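# Unwrap a straw and insert it into a lidded cup

## Task

Remove the straw from its paper wrapper, then pass it through the opening in the cup lid until it reaches the bottom of the cup; leave the wrapper lying on the table, and make sure the loose cup is standing upright at the end.

## Robot and tools

Robot: two UR7e-style arms, left_arm and right_arm, each ending in a Robotiq 2F-85 parallel gripper with a wrist camera. Bases in the scene frame: left_arm at (+0.069, +0.450, 0) m, right_arm at (-0.056, -0.425, 0) m, both nearly unrotated about z. Scene frame: origin at table-top height midway between the nominal bases, +z up, +x out over the table, left_arm on +y. Reported hand positions, orientations and velocities are in each arm's own base frame; fixed cameras and the table use the scene frame. Gripper axes: fingers point along +z, open and close along y; a camera block projects about 10 cm toward +x. end_effector_position is the point between the closed pads; closed fingertips extend about 19 mm beyond it.

The 18-number row (used by execute_actions and move): one flat list covering both arms, always 18 values. Order: left dx, dy, dz, rx, ry, rz, left gripper position, force_limit, speed, then the same nine for the right arm. The six pose numbers are offsets, not poses: they count from that arm's current Hand target, along that Hand target's own axes. Scale: 1.0 = 0.6 m for dx/dy/dz and 180 degrees for rx/ry/rz, which together form a rotation vector; range -1 to 1. All six at 0 re-requests the current Hand target. Gripper numbers are absolute settings in [-1, 1]: position +1 = fully open (85 mm), about -0.8 = pads touching, -1 = close until blocked; force_limit scales grip force; speed sets finger speed (about 20 mm/s at -1, 85 at 0, 150 at +1). Both start at +1. Always resend the current gripper numbers for an arm you do not want changed, since 0 is a real command.

execute_actions(actions, cameras): actions is a list of actions; each action is up to 15 rows of 18 numbers, one row per 1/30 s step, the last row held to fill 15 steps. Every row in an action counts from the Hand target at that action's start, and each new action starts from the updated target, so repeating an offset moves further. Images return only for an empty actions list or when cameras names them (["all"] for all).

move(target, speed, blend, stop_force, zero, blocking, cameras): straight-line gripper paths. target is one 18-number row or a list of up to 15 rows; every row's offsets count from the same starting Hand targets. speed in m/s, 0.002 to 3.6, default 0.25 (rotation limited to twice that in rad/s). blend in metres rounds corners in a list. stop_force in N (3 to 120, shared by both arms) ends an arm's path when its wrist sensor feels that much push; use slow speeds when seeking contact, and omit it when moving away from a surface you are pressing. zero (only with stop_force) re-zeros the sensor first. blocking=false returns after 0.5 s while the move continues (not allowed with stop_force). Paths do not avoid obstacles; keep paths away from an arm's own base. The result adds a move: line: done, off_target, moving, held or fault, plus limits such as paced or held.

wait(seconds 0 to 10): lets time pass holding commands. stop: brakes a running move. zoom_image(camera, region [x0,y0,x1,y1] pixels, max 504x504) on the latest image of cam_head_left, cam_head_right, cam_high, cam_low, cam_left_wrist or cam_right_wrist (all 896x504). zero_wrist_force(arm). read_manual gives licences only. finished_scene(scene) ends the scene irreversibly; the goal must then persist without the robot.

Results: per arm end-effector position (m), quat_wxyz, velocities, Hand target, joint positions and torques, wrist force/torque in the gripper's own axes (plus the peak since last shown), gripper position_measured in counts (3 fully open, ~78 = 60 mm, 130 = 40 mm, 180 = 20 mm, 230 pads together), and object_status: 0 moving, 1 blocked while opening, 2 blocked while closing (a grip), 3 reached target or fully closed (a thin item may still be held). To grip, send -1 and check for 2. Changing force_limit or speed only takes effect with a new position value (differ by at least 0.01).

Control notes: commanded orientation is clipped to within 32 degrees of the current one per step; grippers may settle short of the target, so send the remaining distance as an offset. Arms are stiff: a target past a firm contact can trigger a fault stop (10 s) from about 150 N outside force or joint torque limits (wrist joints 25.2 N m). Motors overheat when holding loads, stretched, or pushing at unreachable poses; at 85 °C the arm brakes for 30 to 60 s.

Avoid: collisions between the arms (a clearance check helps but is not complete), gripping the other arm's fingers, dropping or flinging things, knocking the loose cup over, pressing hard on objects resting on the table, anything leaving the table, and hard hits on fixed objects. Loose objects may occasionally be nudged by outside pushes. Faster completion and smooth, low-effort motion are better.

Each tool is called after "Call:" by a JSON object that holds its "name" and its "arguments".

## Session

Call:
{"name": "execute_actions", "arguments": {"actions": []}}

Scene clock: 0.00 s.
left_arm: end_effector_position=(+0.0661, -0.2817, +0.1437) position_measured=3 object_status=3 end_effector_quat_wxyz=(-0.189, +0.689, +0.442, +0.543) | right_arm: end_effector_position=(+0.2798, +0.1408, +0.1408) position_measured=3 object_status=3 end_effector_quat_wxyz=(-0.053, -0.547, +0.703, -0.452)
Joint positions: left_arm=[-2.027 -1.285 1.961 -1.031 -1.374 -0.164] | right_arm=[4.595 -1.439 -2.295 -1.807 1.049 0.364]
Joint velocities: within noise
Joint torques (N m): no reading
Wrist force (N): no reading
Wrist torque (N m): no reading
Wrist force, peak (N): no reading
Hand target: left_arm +0.0661, -0.2817, +0.1437; -0.189, +0.689, +0.442, +0.543 | right_arm +0.2798, +0.1408, +0.1408; -0.053, -0.547, +0.703, -0.452
Tool commands: left_gripper/position=+1.0 left_gripper/force_limit=+1.0 left_gripper/speed=+1.0 right_gripper/position=+1.0 right_gripper/force_limit=+1.0 right_gripper/speed=+1.0

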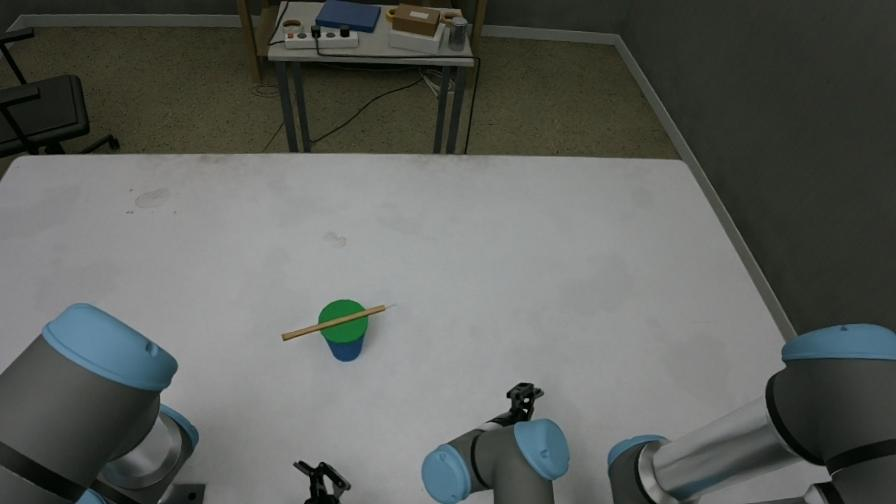

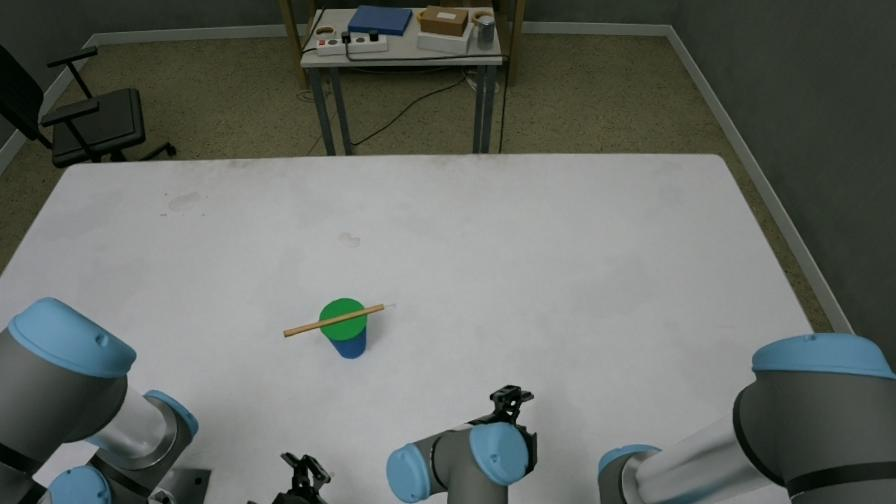

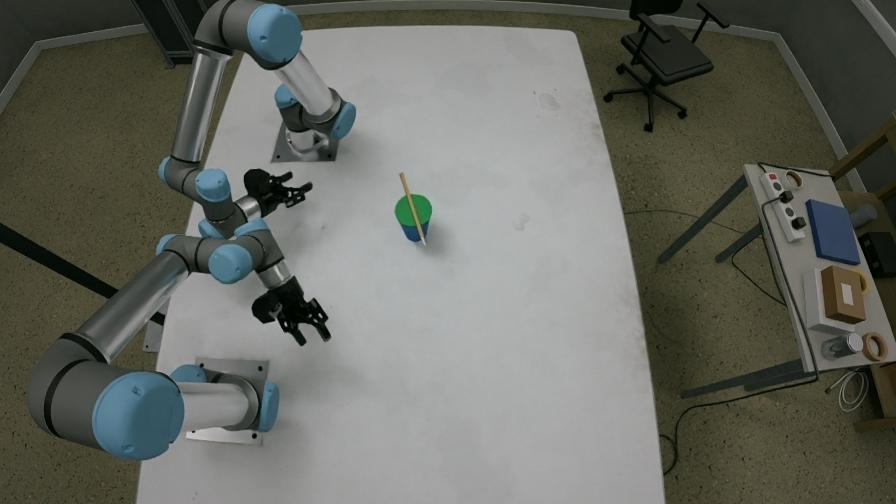

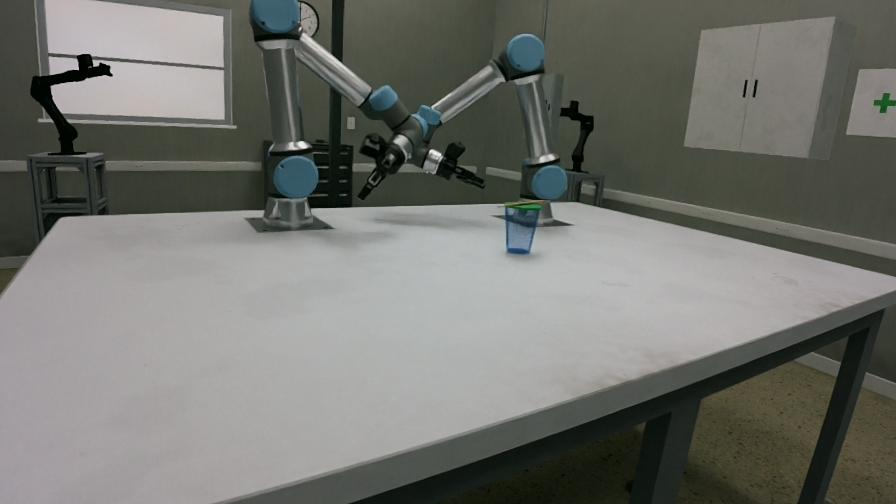

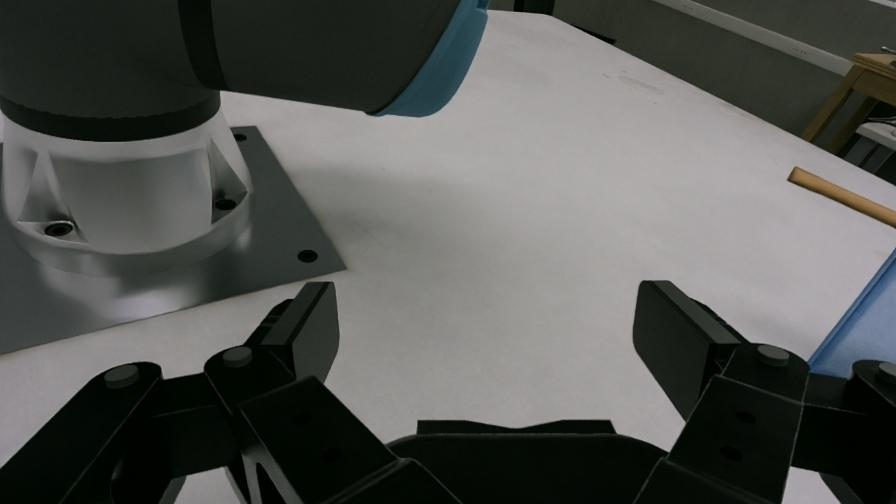

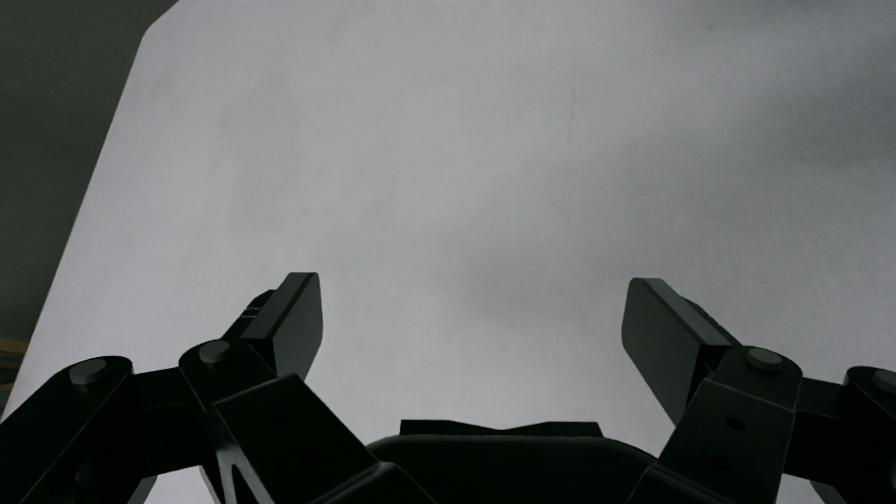

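Call:
{"name": "zoom_image", "arguments": {"camera": "cam_high", "region": [370, 150, 470, 260]}}

Call:
{"name": "zoom_image", "arguments": {"camera": "cam_head_left", "region": [260, 280, 420, 370]}}

Call:
{"name": "zoom_image", "arguments": {"camera": "cam_head_right", "region": [260, 280, 420, 370]}}

Call:
{"name": "zoom_image", "arguments": {"camera": "cam_low", "region": [480, 180, 570, 270]}}

Scaled by 4.582 from the camera's 896x504 image, which has a finer 1280x720 frame.

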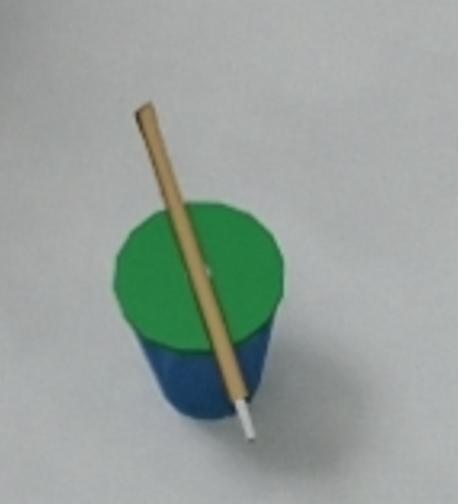

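Scaled by 3.150 from the camera's 896x504 image, which has a finer 1280x720 frame.

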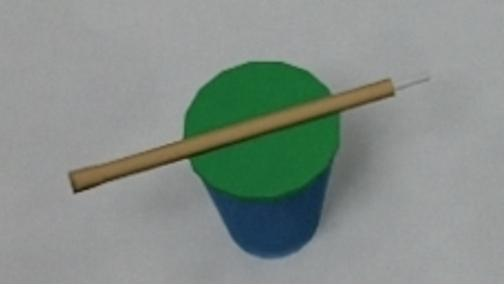

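Scaled by 3.150 from the camera's 896x504 image, which has a finer 1280x720 frame.

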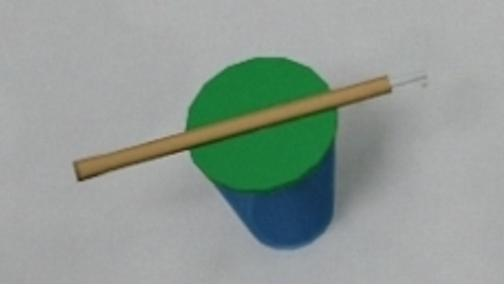

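Scaled by 5.600 from the camera's 896x504 image, which has a finer 1280x720 frame.

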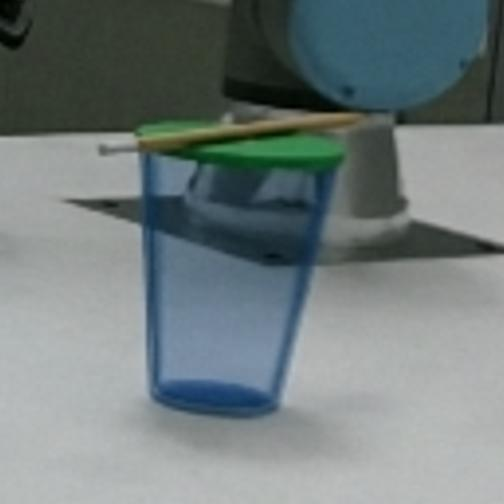

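Call:
{"name": "move", "arguments": {"target": [0.2585,0.537,0.278,0.2285,-0.326,-0.208,1,1,1,-0.224,-0.6,-0.079,-0.152,-0.263,-0.158,1,1,1], "speed": 0.5, "cameras": ["all"]}}

Scene clock: 166.70 s.
left_arm: end_effector_position=(+0.4282, -0.2687, +0.2997) position_measured=3 object_status=3 end_effector_quat_wxyz=(+0.000, +0.585, +0.811, +0.000) | right_arm: end_effector_position=(+0.6072, +0.2728, +0.3000) position_measured=3 object_status=3 end_effector_quat_wxyz=(+0.000, +0.801, -0.598, +0.001)
Joint positions: left_arm=[-0.827 -1.578 1.657 -1.65 -1.571 0.422] | right_arm=[3.766 -1.957 -1.183 -1.572 1.569 -1.235]
Joint torques (N m): left_arm=[8.18 -26.89 -26.22 -3.99 -0.58 -0.56] | right_arm=[9.11 32.09 36.44 1.5 1.25 -1.31]
Wrist force (N): left_arm=[-1.0 -0.8 -2.4] | right_arm=[-0.4 -1.5 0.5]
Wrist torque (N m): left_arm=[0.10 0.25 -0.39] | right_arm=[-0.49 -0.02 0.14]
Wrist force, peak (N): left_arm=[-1.0 1.7 -3.1] | right_arm=[-0.1 -3.8 -0.5]
Hand target: left_arm +0.4283, -0.2687, +0.2998; +0.000, +0.585, +0.811, +0.000 | right_arm +0.6071, +0.2729, +0.2999; +0.000, +0.802, -0.598, +0.001
Off the commanded pose: left_arm 0.000 m, 0 deg | right_arm 0.000 m, 0 deg.
move: done

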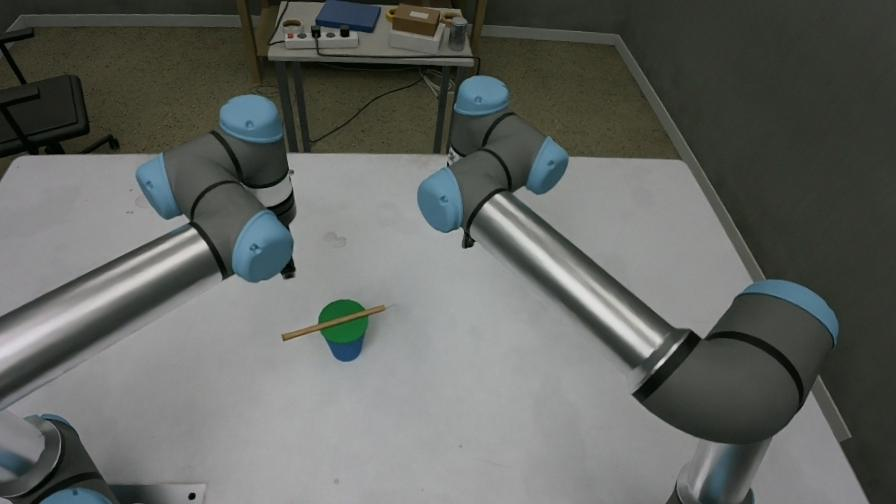

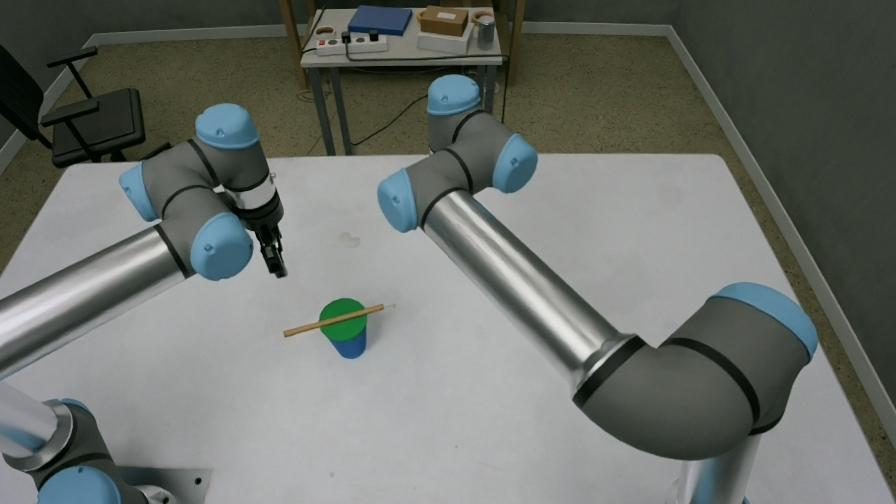

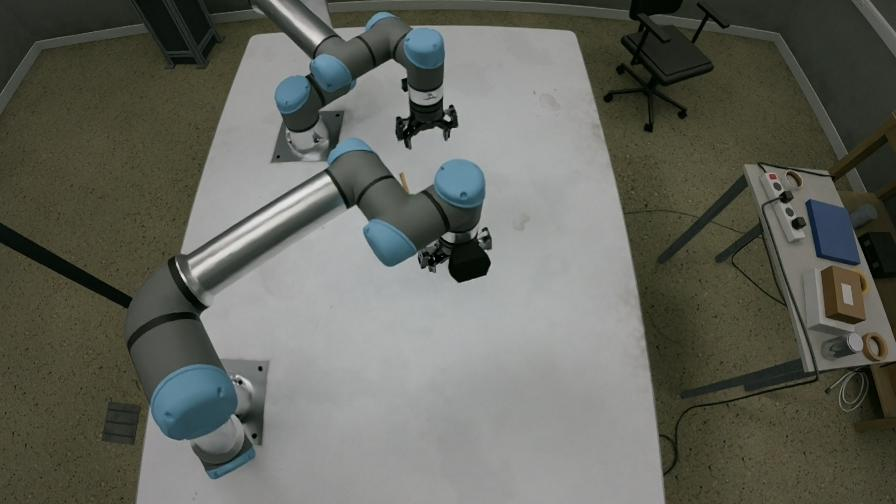

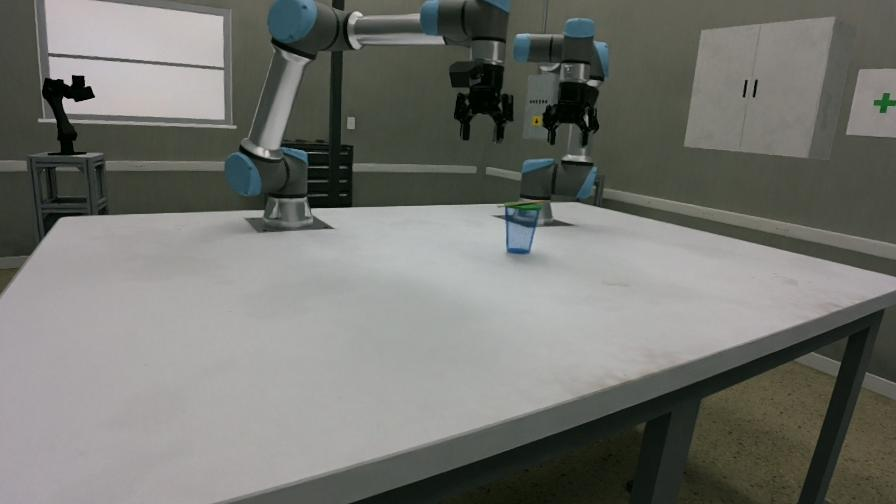

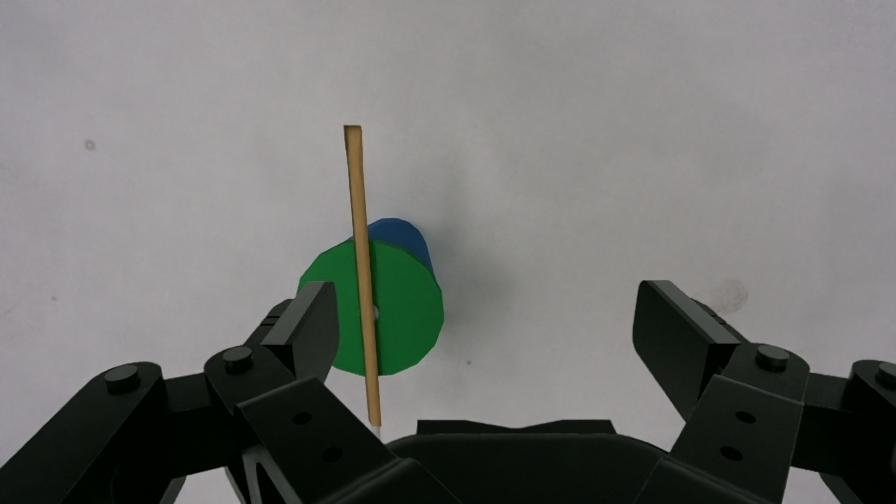

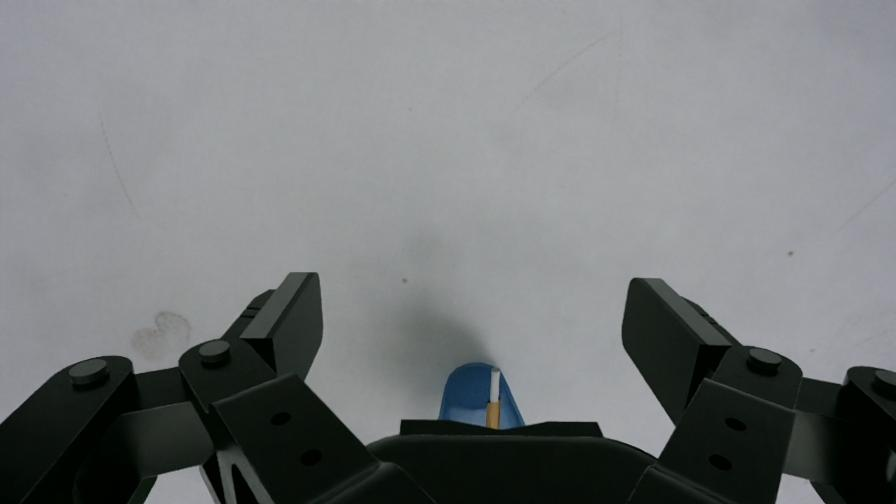

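Call:
{"name": "move", "arguments": {"target": [0.02,-0.103,0.15,0,0,0,1,1,1,0,0,0,0,0,0,1,1,1], "speed": 0.3, "cameras": ["cam_left_wrist","cam_low","cam_right_wrist"]}}

Scene clock: 200.87 s.
left_arm: end_effector_position=(+0.3659, -0.2770, +0.2099) position_measured=3 object_status=3 end_effector_quat_wxyz=(+0.000, +0.585, +0.811, +0.000) | right_arm: end_effector_position=(+0.6071, +0.2729, +0.2999) position_measured=3 object_status=3 end_effector_quat_wxyz=(+0.000, +0.802, -0.598, +0.001)
Joint positions: left_arm=[-0.943 -1.652 1.961 -1.881 -1.571 0.306] | right_arm=[3.766 -1.957 -1.182 -1.573 1.569 -1.235]
Joint torques (N m): left_arm=[-4.72 -9.95 -14.55 -4.34 -0.25 0.13] | right_arm=[12.34 30.21 31.78 1.75 1.2 -1.6]
Wrist force (N): left_arm=[-1.1 -1.0 -2.4] | right_arm=[-1.2 -1.8 0.4]
Wrist torque (N m): left_arm=[0.07 0.25 -0.51] | right_arm=[-0.54 0.10 0.14]
Wrist force, peak (N): left_arm=[-1.6 0.9 -5.0] | right_arm=[-1.2 -1.8 0.4]
Hand target: left_arm +0.3659, -0.2770, +0.2098; +0.000, +0.585, +0.811, +0.000 | right_arm +0.6071, +0.2729, +0.2999; +0.000, +0.802, -0.598, +0.001
Off the commanded pose: left_arm 0.000 m, 0 deg | right_arm 0.000 m, 0 deg.
move: done
Images, in order (width x height): cam_low 896x504, cam_left_wrist 896x504, cam_right_wrist 896x504.

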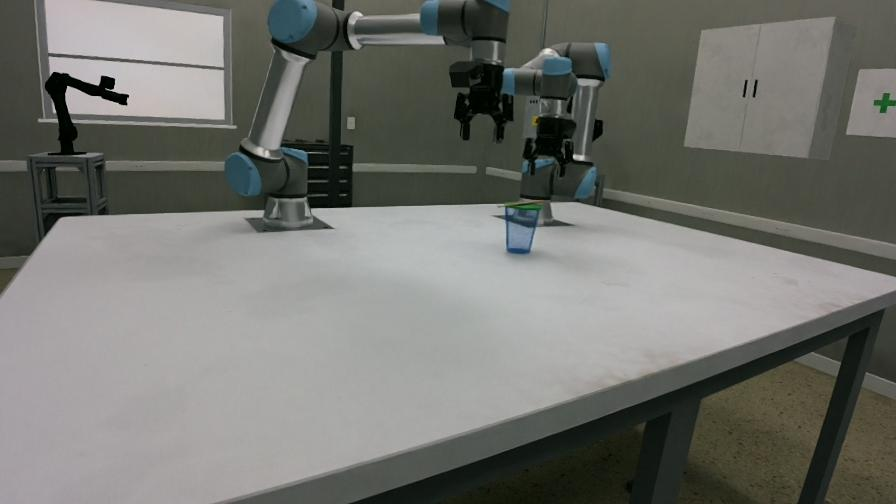

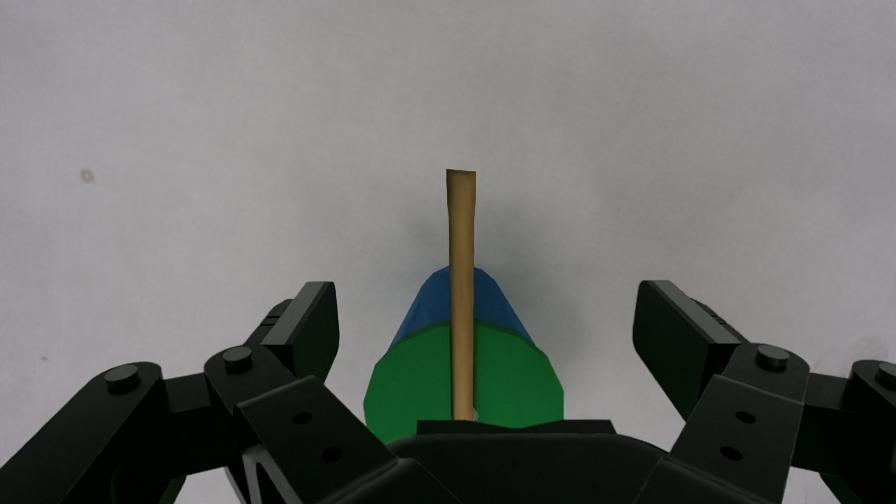

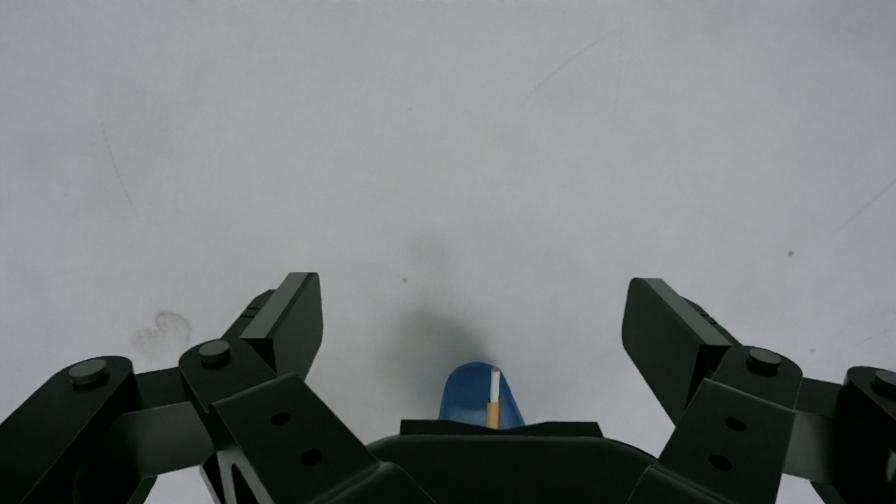

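Call:
{"name": "move", "arguments": {"target": [[0.0,-0.006,0.117,0,0,0,-0.165,-0.8,0,0,0,0,0,0,0,1,1,1],[0.0,-0.006,0.117,0,0,0,-1,-0.8,-1,0,0,0,0,0,0,1,1,1]], "speed": 0.12, "cameras": ["cam_left_wrist","cam_low","cam_right_wrist"]}}

Scene clock: 225.03 s.
left_arm: end_effector_position=(+0.3625, -0.2782, +0.1396) position_measured=215 object_status=0 end_effector_quat_wxyz=(+0.000, +0.585, +0.811, +0.000) | right_arm: end_effector_position=(+0.6071, +0.2729, +0.2999) position_measured=3 object_status=3 end_effector_quat_wxyz=(+0.000, +0.802, -0.598, +0.001)
Joint positions: left_arm=[-0.95 -1.583 2.092 -2.08 -1.571 0.298] | right_arm=[3.766 -1.957 -1.182 -1.573 1.569 -1.235]
Joint torques (N m): left_arm=[6.07 -30.83 -13.33 -4.55 0.91 2.04] | right_arm=[12.12 38.93 22.07 3.83 0.71 -1.2]
Wrist force (N): left_arm=[-0.9 -0.9 -2.5] | right_arm=[-0.6 -1.8 0.1]
Wrist torque (N m): left_arm=[0.09 0.24 -0.37] | right_arm=[-0.54 0.02 0.14]
Wrist force, peak (N): left_arm=[-1.2 -0.7 -4.1] | right_arm=[-0.9 -2.0 0.4]
Hand target: left_arm +0.3625, -0.2782, +0.1396; +0.000, +0.585, +0.811, +0.000 | right_arm +0.6071, +0.2729, +0.2999; +0.000, +0.802, -0.598, +0.001
Off the commanded pose: left_arm 0.000 m, 0 deg | right_arm 0.000 m, 0 deg.
move: done
Images, in order (width x height): cam_low 896x504, cam_left_wrist 896x504, cam_right_wrist 896x504.

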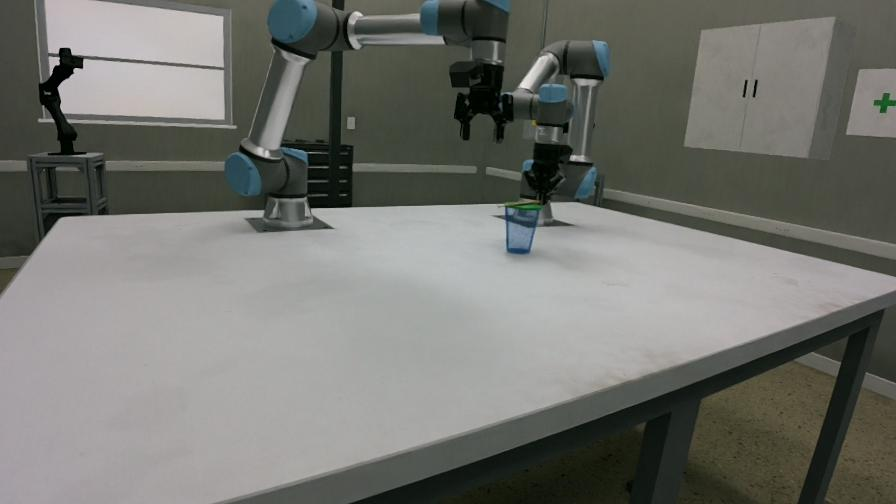

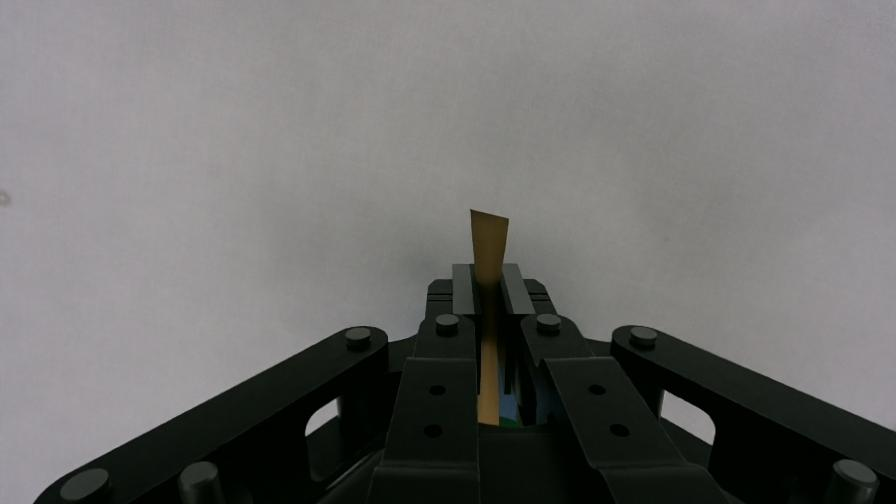

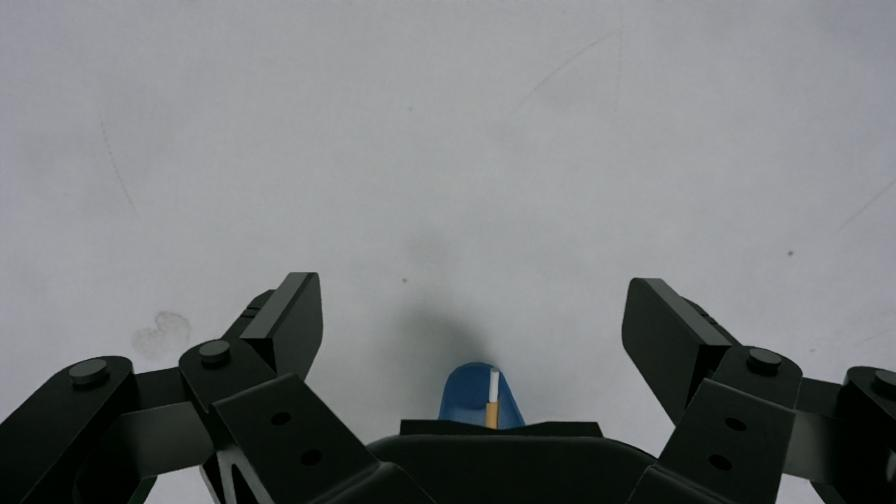

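Call:
{"name": "move", "arguments": {"target": [0,0,-0.2,0,0,0,-1,-0.8,-1,-0.1,0.049,-0.067,0,0,0,1,1,1], "speed": 0.15, "cameras": ["cam_left_wrist","cam_low","cam_right_wrist","cam_high"]}}

Scene clock: 238.63 s.
left_arm: end_effector_position=(+0.3625, -0.2781, +0.2596) position_measured=215 object_status=2 end_effector_quat_wxyz=(+0.000, +0.585, +0.811, +0.000) | right_arm: end_effector_position=(+0.5618, +0.3221, +0.3401) position_measured=3 object_status=3 end_effector_quat_wxyz=(+0.000, +0.802, -0.598, +0.001)
Joint positions: left_arm=[-0.95 -1.687 1.861 -1.746 -1.571 0.298] | right_arm=[3.87 -1.915 -1.139 -1.659 1.57 -1.131]
Joint torques (N m): left_arm=[-3.43 -9.95 -29.03 -1.19 -0.06 -0.68] | right_arm=[-12.5 28.21 17.92 4.24 -0.69 -0.78]
Wrist force (N): left_arm=[-1.0 -0.8 -2.4] | right_arm=[-0.5 -1.8 -0.1]
Wrist torque (N m): left_arm=[0.11 0.24 -0.38] | right_arm=[-0.53 0.01 0.22]
Wrist force, peak (N): left_arm=[-1.1 -0.8 -4.5] | right_arm=[0.3 -2.1 1.3]
Hand target: left_arm +0.3624, -0.2781, +0.2596; +0.000, +0.585, +0.811, +0.000 | right_arm +0.5618, +0.3221, +0.3400; +0.000, +0.802, -0.598, +0.001
Off the commanded pose: left_arm 0.000 m, 0 deg | right_arm 0.000 m, 0 deg.
move: done
Images, in order (width x height): cam_high 896x504, cam_low 896x504, cam_left_wrist 896x504, cam_right_wrist 896x504.

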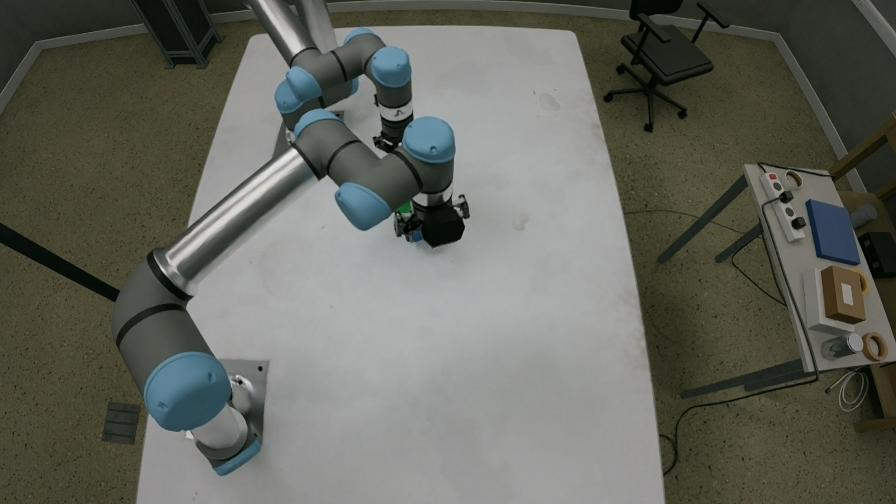

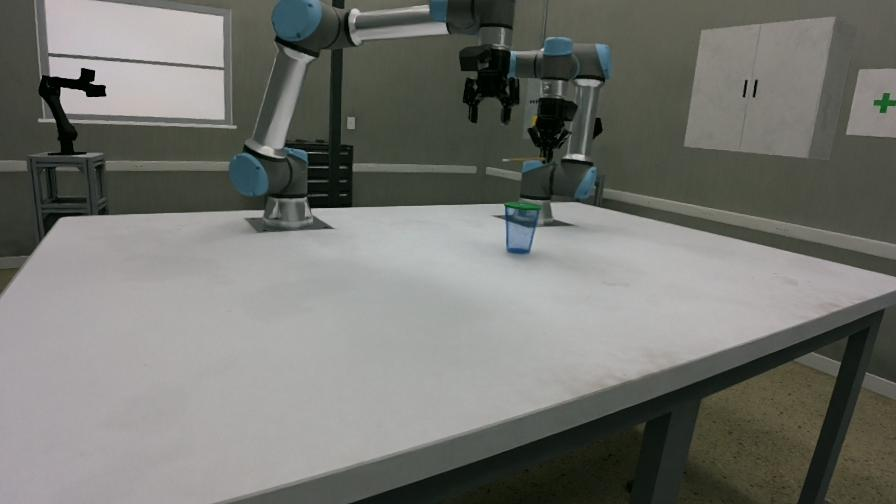

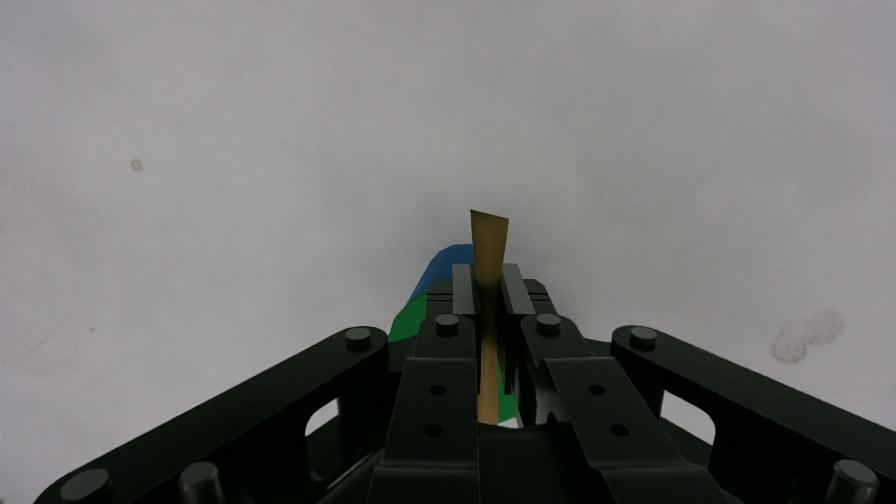

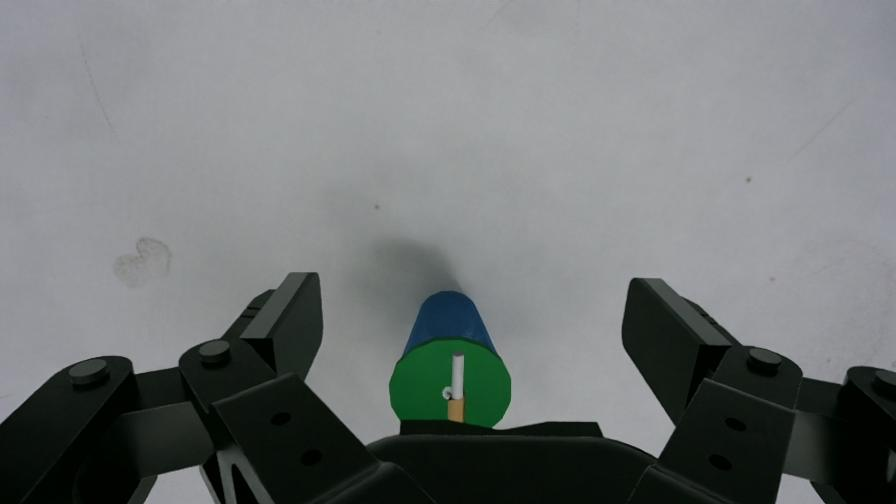

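Call:
{"name": "move", "arguments": {"target": [0,0,0,0,0,0,-1,-0.8,-1,-0.1325,-0.003,0.075,0,0,0,0.2,-0.5,0], "speed": 0.15, "cameras": ["cam_low","cam_right_wrist"]}}

Call:
{"name": "zoom_image", "arguments": {"camera": "cam_low", "region": [450, 80, 600, 180]}}

Scene clock: 253.83 s.
left_arm: end_effector_position=(+0.3624, -0.2781, +0.2596) position_measured=215 object_status=2 end_effector_quat_wxyz=(+0.000, +0.585, +0.811, +0.000) | right_arm: end_effector_position=(+0.5409, +0.3988, +0.2948) position_measured=104 object_status=3 end_effector_quat_wxyz=(+0.000, +0.802, -0.598, +0.001)
Joint positions: left_arm=[-0.95 -1.687 1.861 -1.746 -1.571 0.298] | right_arm=[3.977 -1.974 -1.171 -1.567 1.57 -1.024]
Joint torques (N m): left_arm=[-5.04 -9.91 -35.13 -1.46 -0.58 -1.63] | right_arm=[-14.44 53.88 34.48 1.33 -0.75 -1.95]
Wrist force (N): left_arm=[-1.2 -0.7 -2.5] | right_arm=[-0.8 -1.7 -0.2]
Wrist torque (N m): left_arm=[0.12 0.27 -0.38] | right_arm=[-0.50 0.05 0.22]
Wrist force, peak (N): left_arm=[-1.3 -0.7 -2.6] | right_arm=[-2.9 -1.6 1.2]
Hand target: left_arm +0.3624, -0.2781, +0.2596; +0.000, +0.585, +0.811, +0.000 | right_arm +0.5409, +0.3987, +0.2949; +0.000, +0.802, -0.598, +0.001
Off the commanded pose: left_arm 0.000 m, 0 deg | right_arm 0.000 m, 0 deg.
move: done
Images, in order (width x height): cam_low 896x504, cam_right_wrist 896x504.

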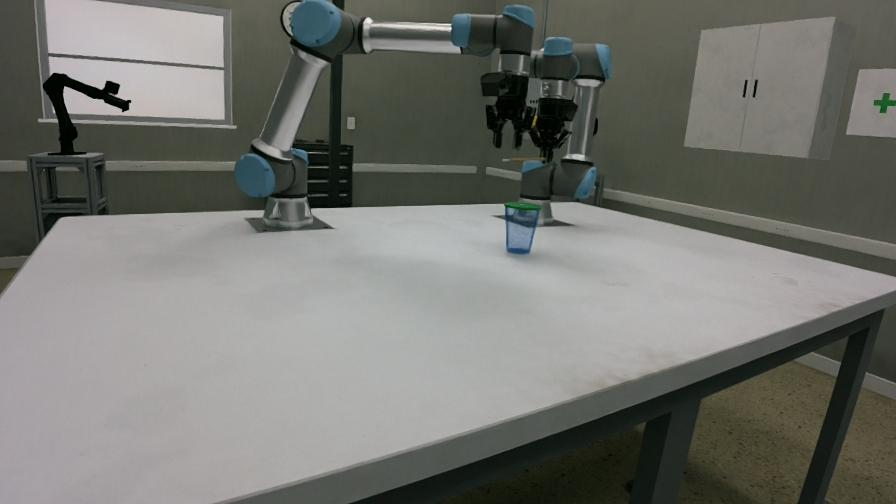

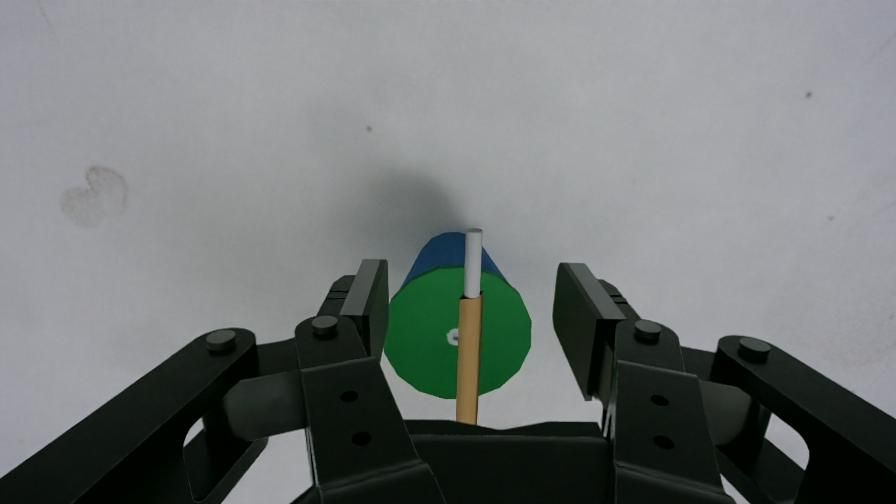

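Scaled by 3.360 from the camera's 896x504 image, which has a finer 1280x720 frame.

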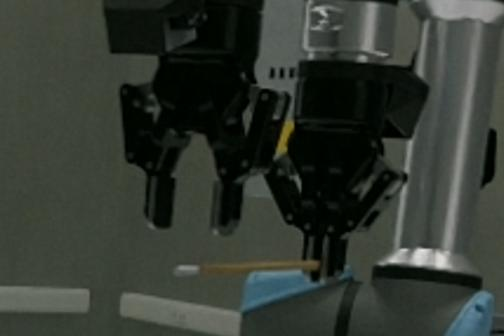

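Call:
{"name": "move", "arguments": {"target": [[0,0,0,0,0,0,-1,-0.8,-1,0.0017,0.001,0.066,0,0,0,0.2,-0.5,0],[0,0,0,0,0,0,-1,-0.8,-1,0.0017,0.001,0.066,0,0,0,-1,-0.3,-0.9]], "speed": 0.12, "cameras": ["cam_low","cam_right_wrist"]}}

Scene clock: 270.87 s.
left_arm: end_effector_position=(+0.3624, -0.2781, +0.2596) position_measured=215 object_status=2 end_effector_quat_wxyz=(+0.000, +0.585, +0.811, +0.000) | right_arm: end_effector_position=(+0.5407, +0.3975, +0.2553) position_measured=217 object_status=0 end_effector_quat_wxyz=(+0.000, +0.802, -0.598, +0.001)
Joint positions: left_arm=[-0.95 -1.687 1.861 -1.746 -1.571 0.298] | right_arm=[3.976 -1.977 -1.268 -1.467 1.57 -1.025]
Joint torques (N m): left_arm=[-4.82 -9.58 -35.48 -1.55 -0.51 -1.73] | right_arm=[2.12 53.01 18.91 4.46 -0.22 0.52]
Wrist force (N): left_arm=[-0.9 -0.2 -2.2] | right_arm=[-0.5 -1.2 0.0]
Wrist torque (N m): left_arm=[0.08 0.26 -0.44] | right_arm=[-0.52 0.04 0.14]
Wrist force, peak (N): left_arm=[-1.3 -0.8 -2.5] | right_arm=[-1.2 -2.2 0.3]
Hand target: left_arm +0.3624, -0.2781, +0.2596; +0.000, +0.585, +0.811, +0.000 | right_arm +0.5407, +0.3975, +0.2553; +0.000, +0.802, -0.598, +0.001
Off the commanded pose: left_arm 0.000 m, 0 deg | right_arm 0.000 m, 0 deg.
move: done
Images, in order (width x height): cam_low 896x504, cam_right_wrist 896x504.

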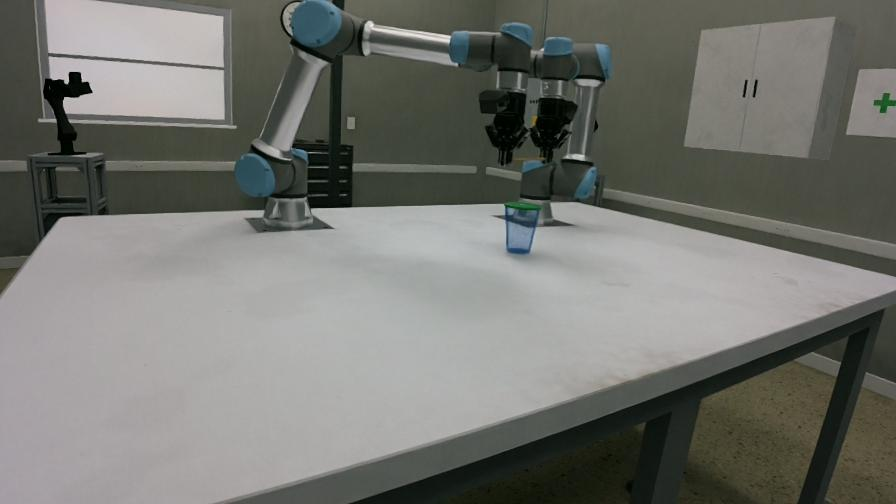

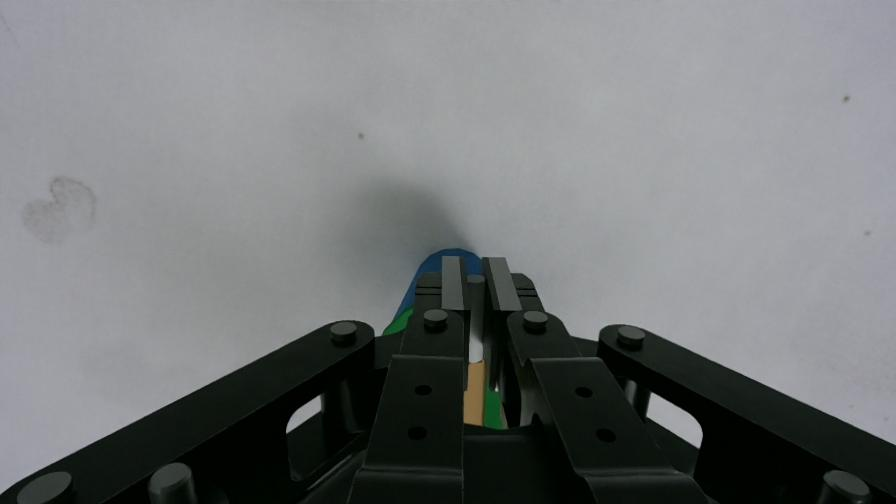

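Call:
{"name": "move", "arguments": {"target": [0,0,0,0,0,0,-1,-0.8,-1,0.4,0,0,0,0,0,-1,-0.3,-0.9], "speed": 0.1, "stop_force": 60, "cameras": ["cam_left_wrist","cam_low","cam_right_wrist","cam_head_left"]}}

Scene clock: 282.83 s.
left_arm: end_effector_position=(+0.3624, -0.2781, +0.2596) position_measured=215 object_status=2 end_effector_quat_wxyz=(+0.000, +0.585, +0.811, +0.000) | right_arm: end_effector_position=(+0.6091, +0.1675, +0.2556) position_measured=217 object_status=2 end_effector_quat_wxyz=(+0.000, +0.802, -0.598, +0.001)
Joint positions: left_arm=[-0.95 -1.687 1.861 -1.746 -1.571 0.298] | right_arm=[3.623 -1.88 -1.402 -1.43 1.57 -1.378]
Joint torques (N m): left_arm=[-4.53 -15.19 -17.97 -1.75 -0.44 -1.72] | right_arm=[11.93 25.74 33.95 0.99 1.11 -1.12]
Wrist force (N): left_arm=[-1.1 -0.8 -2.3] | right_arm=[-0.8 -1.7 0.0]
Wrist torque (N m): left_arm=[0.10 0.25 -0.39] | right_arm=[-0.52 0.02 0.15]
Wrist force, peak (N): left_arm=[-5.1 -0.1 -2.4] | right_arm=[-5.9 -0.7 -0.1]
Hand target: left_arm +0.3624, -0.2781, +0.2596; +0.000, +0.585, +0.811, +0.000 | right_arm +0.6091, +0.1675, +0.2556; +0.000, +0.802, -0.598, +0.001
Off the commanded pose: left_arm 0.000 m, 0 deg | right_arm 0.000 m, 0 deg.
move: done
Images, in order (width x height): cam_head_left 896x504, cam_low 896x504, cam_left_wrist 896x504, cam_right_wrist 896x504.

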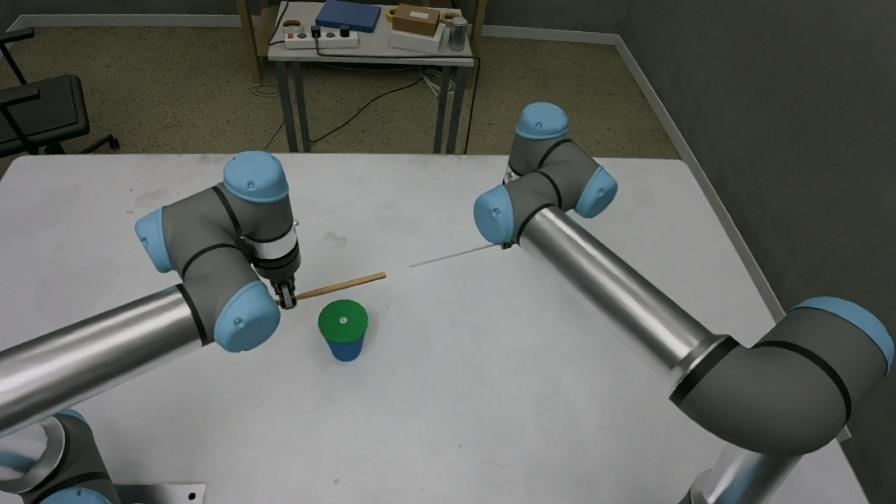

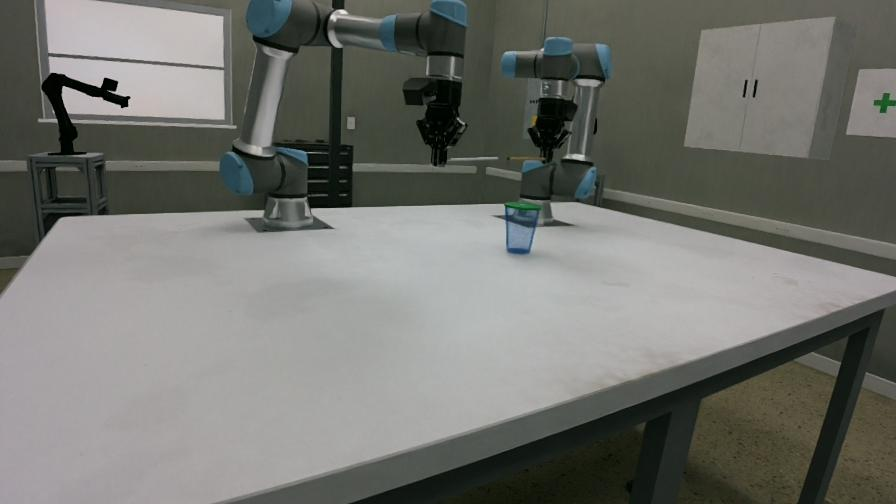

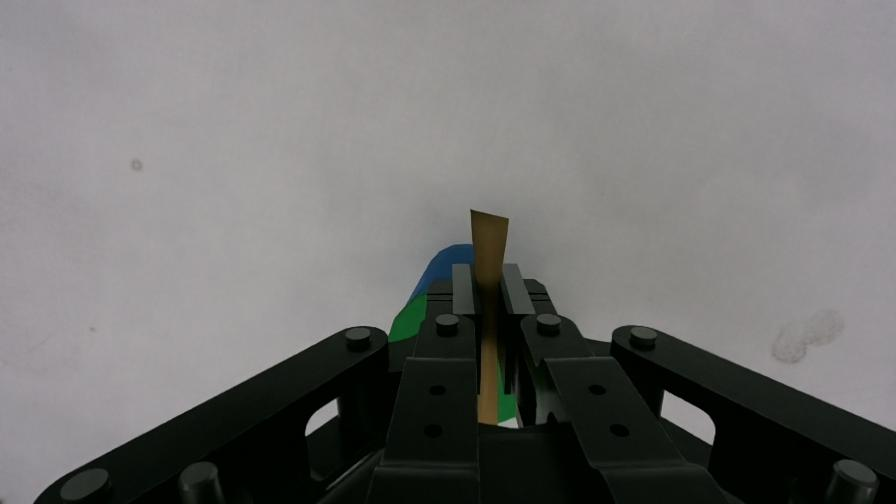

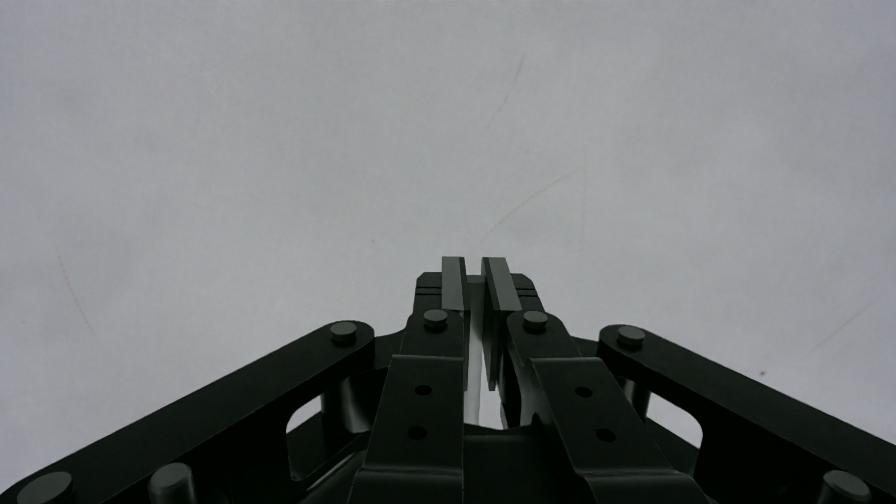

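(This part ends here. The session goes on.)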